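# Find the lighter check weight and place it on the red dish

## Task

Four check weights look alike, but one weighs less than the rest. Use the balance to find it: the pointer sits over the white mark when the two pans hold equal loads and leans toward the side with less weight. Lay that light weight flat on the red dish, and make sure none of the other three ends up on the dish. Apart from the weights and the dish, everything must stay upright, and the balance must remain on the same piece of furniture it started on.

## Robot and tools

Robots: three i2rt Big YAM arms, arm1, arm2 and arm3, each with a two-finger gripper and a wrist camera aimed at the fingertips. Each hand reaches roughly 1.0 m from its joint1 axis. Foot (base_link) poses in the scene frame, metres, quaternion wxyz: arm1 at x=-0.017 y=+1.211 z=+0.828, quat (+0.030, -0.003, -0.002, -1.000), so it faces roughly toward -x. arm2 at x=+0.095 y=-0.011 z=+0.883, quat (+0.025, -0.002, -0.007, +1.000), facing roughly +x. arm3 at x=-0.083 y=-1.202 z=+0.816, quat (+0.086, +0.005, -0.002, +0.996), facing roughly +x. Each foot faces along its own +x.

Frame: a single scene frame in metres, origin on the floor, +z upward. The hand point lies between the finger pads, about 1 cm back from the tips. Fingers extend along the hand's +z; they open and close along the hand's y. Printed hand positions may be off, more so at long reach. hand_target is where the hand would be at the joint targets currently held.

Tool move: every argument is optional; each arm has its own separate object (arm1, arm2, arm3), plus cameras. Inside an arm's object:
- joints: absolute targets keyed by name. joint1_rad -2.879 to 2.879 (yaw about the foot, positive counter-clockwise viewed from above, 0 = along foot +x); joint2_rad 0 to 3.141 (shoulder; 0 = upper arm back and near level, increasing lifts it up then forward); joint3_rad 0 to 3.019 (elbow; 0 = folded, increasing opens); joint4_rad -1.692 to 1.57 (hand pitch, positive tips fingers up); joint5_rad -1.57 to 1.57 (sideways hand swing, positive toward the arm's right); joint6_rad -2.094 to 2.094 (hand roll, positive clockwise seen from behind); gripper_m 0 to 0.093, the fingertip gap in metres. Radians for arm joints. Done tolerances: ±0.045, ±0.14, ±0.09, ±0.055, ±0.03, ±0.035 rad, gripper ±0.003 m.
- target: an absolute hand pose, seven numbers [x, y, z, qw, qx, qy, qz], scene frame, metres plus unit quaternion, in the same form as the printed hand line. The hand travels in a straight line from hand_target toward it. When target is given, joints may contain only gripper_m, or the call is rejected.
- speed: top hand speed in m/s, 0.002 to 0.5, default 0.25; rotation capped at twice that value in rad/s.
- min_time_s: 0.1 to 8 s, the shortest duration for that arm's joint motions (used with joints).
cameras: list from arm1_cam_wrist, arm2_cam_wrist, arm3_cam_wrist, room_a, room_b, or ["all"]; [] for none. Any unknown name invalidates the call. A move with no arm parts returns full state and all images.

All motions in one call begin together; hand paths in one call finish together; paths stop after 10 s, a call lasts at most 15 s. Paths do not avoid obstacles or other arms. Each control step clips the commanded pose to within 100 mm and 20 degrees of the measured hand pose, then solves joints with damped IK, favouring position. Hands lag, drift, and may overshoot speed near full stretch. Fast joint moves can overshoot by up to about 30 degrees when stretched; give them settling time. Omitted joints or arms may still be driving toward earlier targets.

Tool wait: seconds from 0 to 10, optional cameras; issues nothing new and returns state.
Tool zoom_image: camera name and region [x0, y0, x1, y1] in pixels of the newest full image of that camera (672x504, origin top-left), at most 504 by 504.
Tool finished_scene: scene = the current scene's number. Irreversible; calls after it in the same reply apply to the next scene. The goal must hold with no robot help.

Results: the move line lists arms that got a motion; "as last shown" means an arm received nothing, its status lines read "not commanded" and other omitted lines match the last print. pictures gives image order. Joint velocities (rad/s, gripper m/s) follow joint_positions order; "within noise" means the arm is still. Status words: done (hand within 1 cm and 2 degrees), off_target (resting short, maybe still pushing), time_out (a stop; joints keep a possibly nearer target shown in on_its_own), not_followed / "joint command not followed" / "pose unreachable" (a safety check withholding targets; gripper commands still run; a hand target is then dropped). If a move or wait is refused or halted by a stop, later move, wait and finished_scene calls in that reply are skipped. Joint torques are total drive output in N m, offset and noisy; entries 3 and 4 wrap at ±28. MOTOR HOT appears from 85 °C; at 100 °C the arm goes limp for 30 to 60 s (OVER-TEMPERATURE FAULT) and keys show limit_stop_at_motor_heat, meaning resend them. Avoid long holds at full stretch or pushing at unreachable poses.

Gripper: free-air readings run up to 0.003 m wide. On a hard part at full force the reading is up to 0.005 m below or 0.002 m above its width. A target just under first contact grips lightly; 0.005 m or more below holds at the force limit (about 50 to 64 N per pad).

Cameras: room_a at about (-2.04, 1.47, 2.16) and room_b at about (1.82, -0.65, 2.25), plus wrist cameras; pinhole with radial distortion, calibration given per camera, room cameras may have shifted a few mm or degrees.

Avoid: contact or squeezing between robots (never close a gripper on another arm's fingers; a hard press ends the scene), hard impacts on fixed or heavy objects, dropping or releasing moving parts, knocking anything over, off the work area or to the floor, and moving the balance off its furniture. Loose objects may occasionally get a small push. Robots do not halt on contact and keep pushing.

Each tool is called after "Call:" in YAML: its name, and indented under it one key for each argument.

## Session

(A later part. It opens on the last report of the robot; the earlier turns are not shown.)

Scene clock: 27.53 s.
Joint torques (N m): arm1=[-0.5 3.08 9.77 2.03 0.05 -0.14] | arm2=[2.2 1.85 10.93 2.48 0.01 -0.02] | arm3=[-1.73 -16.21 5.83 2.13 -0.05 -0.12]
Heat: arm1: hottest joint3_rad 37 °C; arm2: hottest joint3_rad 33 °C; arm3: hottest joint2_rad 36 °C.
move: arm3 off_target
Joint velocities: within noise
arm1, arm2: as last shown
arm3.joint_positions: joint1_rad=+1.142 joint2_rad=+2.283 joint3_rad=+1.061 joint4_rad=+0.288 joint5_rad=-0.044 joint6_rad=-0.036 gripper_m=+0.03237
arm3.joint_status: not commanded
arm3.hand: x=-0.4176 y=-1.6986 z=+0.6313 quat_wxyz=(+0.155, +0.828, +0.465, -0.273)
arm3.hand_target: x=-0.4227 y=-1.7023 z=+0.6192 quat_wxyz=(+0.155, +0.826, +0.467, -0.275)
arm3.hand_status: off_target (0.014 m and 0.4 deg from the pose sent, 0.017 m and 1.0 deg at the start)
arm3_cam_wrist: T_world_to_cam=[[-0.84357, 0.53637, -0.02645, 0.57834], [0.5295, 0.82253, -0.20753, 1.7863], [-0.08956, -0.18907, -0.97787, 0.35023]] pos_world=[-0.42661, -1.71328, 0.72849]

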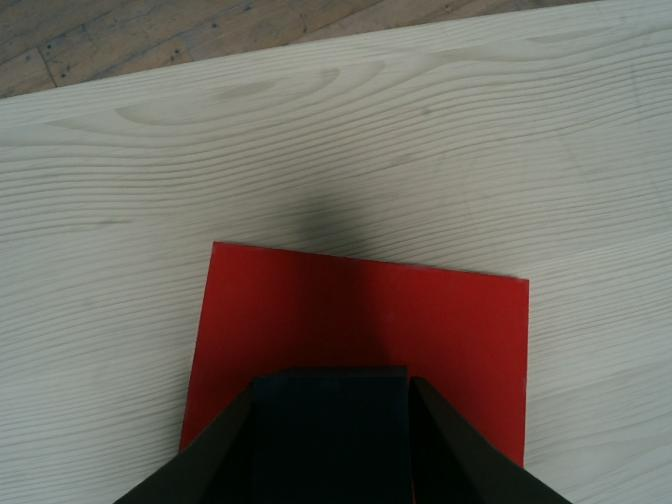

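Call:
move:
  arm3: {"joints": {"gripper_m": 0.065}}

Call:
move:
  arm3: {"target": [-0.365, -1.61, 0.80, 0.1556, 0.8257, 0.4672, -0.2752], "speed": 0.25}
  cameras: ["arm3_cam_wrist", "arm2_cam_wrist", "room_a"]

Call:
zoom_image:
  camera: "room_a"
  region: [560, 210, 620, 270]

Scene clock: 28.40 s.
Joint torques (N m): arm1=[-0.15 3.14 9.78 2.1 0.1 -0.15] | arm2=[2.32 1.85 10.92 2.44 0.01 -0.01] | arm3=[-1.67 -16.21 5.65 2.06 -0.04 -0.13]
Heat: arm1: hottest joint3_rad 37 °C; arm2: hottest joint3_rad 33 °C; arm3: hottest joint2_rad 36 °C.
move: arm3 done
Joint velocities: within noise
arm1.joint_positions: joint1_rad=+0.776 joint2_rad=+0.602 joint3_rad=+1.507 joint4_rad=-1.261 joint5_rad=+0.098 joint6_rad=+0.607 gripper_m=+0.09396
arm1.joint_status: not commanded
arm1.hand: x=-0.1701 y=+1.0659 z=+1.4453 quat_wxyz=(-0.349, -0.815, -0.066, +0.457)
arm1.hand_target: x=-0.1672 y=+1.0691 z=+1.4583 quat_wxyz=(-0.357, -0.807, -0.065, +0.466)
arm1.hand_status: not commanded
arm2: as last shown
arm3.joint_positions: joint1_rad=+1.142 joint2_rad=+2.283 joint3_rad=+1.064 joint4_rad=+0.290 joint5_rad=-0.045 joint6_rad=-0.036 gripper_m=+0.06483
arm3.joint_status: all done
arm3.hand: x=-0.4185 y=-1.7001 z=+0.6321 quat_wxyz=(+0.156, +0.827, +0.465, -0.274)
arm3.hand_target: x=-0.4228 y=-1.7024 z=+0.6194 quat_wxyz=(+0.155, +0.826, +0.467, -0.275)
arm3.hand_status: not commanded
pictures: none

Scene clock: 30.17 s.
Joint torques (N m): arm1=[-0.38 2.37 9.73 2.09 0.09 -0.14] | arm2=[2.14 1.61 10.95 2.47 0.01 -0.02] | arm3=[-1.9 -13.74 5.18 1.22 -0.09 -0.14]
Heat: arm1: hottest joint3_rad 37 °C; arm2: hottest joint3_rad 34 °C; arm3: hottest joint2_rad 36 °C.
move: arm3 done
Joint velocities: within noise
arm1: as last shown
arm2.joint_positions: joint1_rad=+1.609 joint2_rad=+0.603 joint3_rad=+1.379 joint4_rad=-1.314 joint5_rad=-0.001 joint6_rad=+0.010 gripper_m=+0.09397
arm2.joint_status: not commanded
arm2.hand: x=+0.0901 y=-0.2530 z=+1.4213 quat_wxyz=(+0.346, +0.624, +0.610, -0.344)
arm2.hand_target: x=+0.0924 y=-0.2516 z=+1.4340 quat_wxyz=(+0.356, +0.612, +0.610, -0.354)
arm2.hand_status: not commanded
arm3.joint_positions: joint1_rad=+1.128 joint2_rad=+1.697 joint3_rad=+0.717 joint4_rad=+0.056 joint5_rad=-0.054 joint6_rad=-0.050 gripper_m=+0.06493
arm3.joint_status: not commanded
arm3.hand: x=-0.3639 y=-1.6144 z=+0.7993 quat_wxyz=(+0.158, +0.825, +0.466, -0.277)
arm3.hand_target: x=-0.3650 y=-1.6100 z=+0.7999 quat_wxyz=(+0.155, +0.826, +0.467, -0.275)
arm3.hand_status: done (0.005 m and 0.3 deg from the pose sent, 0.198 m and 0.3 deg at the start)
pictures: arm2_cam_wrist, arm3_cam_wrist, room_a
arm2_cam_wrist: T_world_to_cam=[[-0.99989, -0.00514, -0.01397, 0.10949], [0.0036, 0.82717, -0.56194, 1.04929], [0.01445, -0.56193, -0.82706, 1.12101]] pos_world=[0.08951, -0.23744, 1.51831]
arm3_cam_wrist: T_world_to_cam=[[-0.8457, 0.53305, -0.02555, 0.57605], [0.52519, 0.82282, -0.21711, 1.73007], [-0.09471, -0.19703, -0.97581, 0.51888]] pos_world=[-0.37231, -1.62837, 0.89667]

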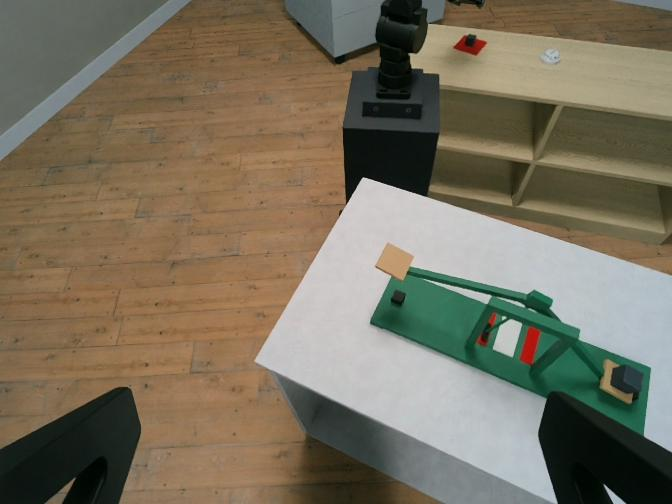

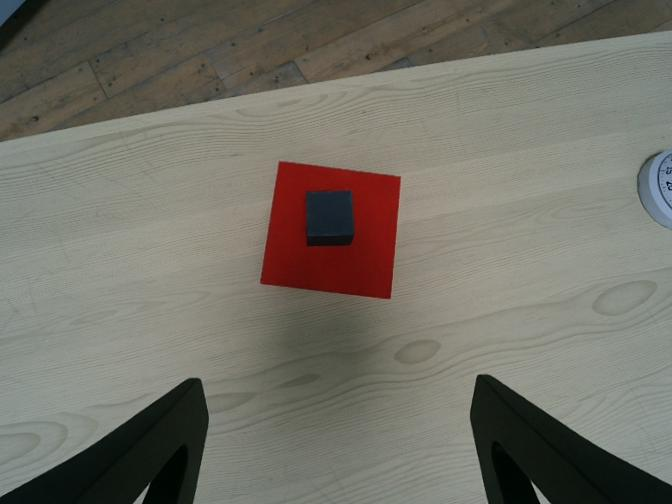

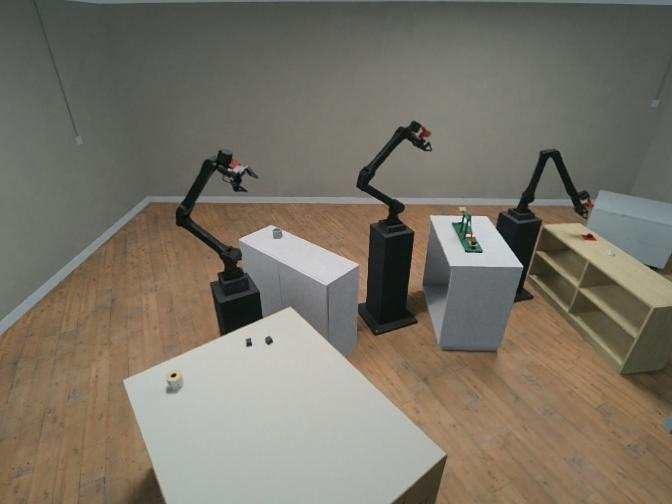

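Scaled by 8.400 from the camera's image (finer frame: 960x720).

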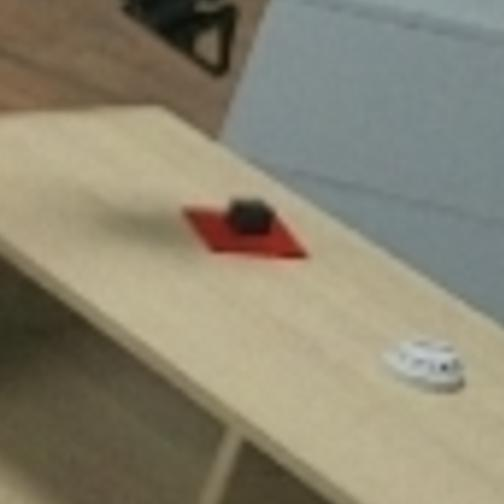

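Call:
finished_scene:
  scene: 2

The scene is finished: the task was done.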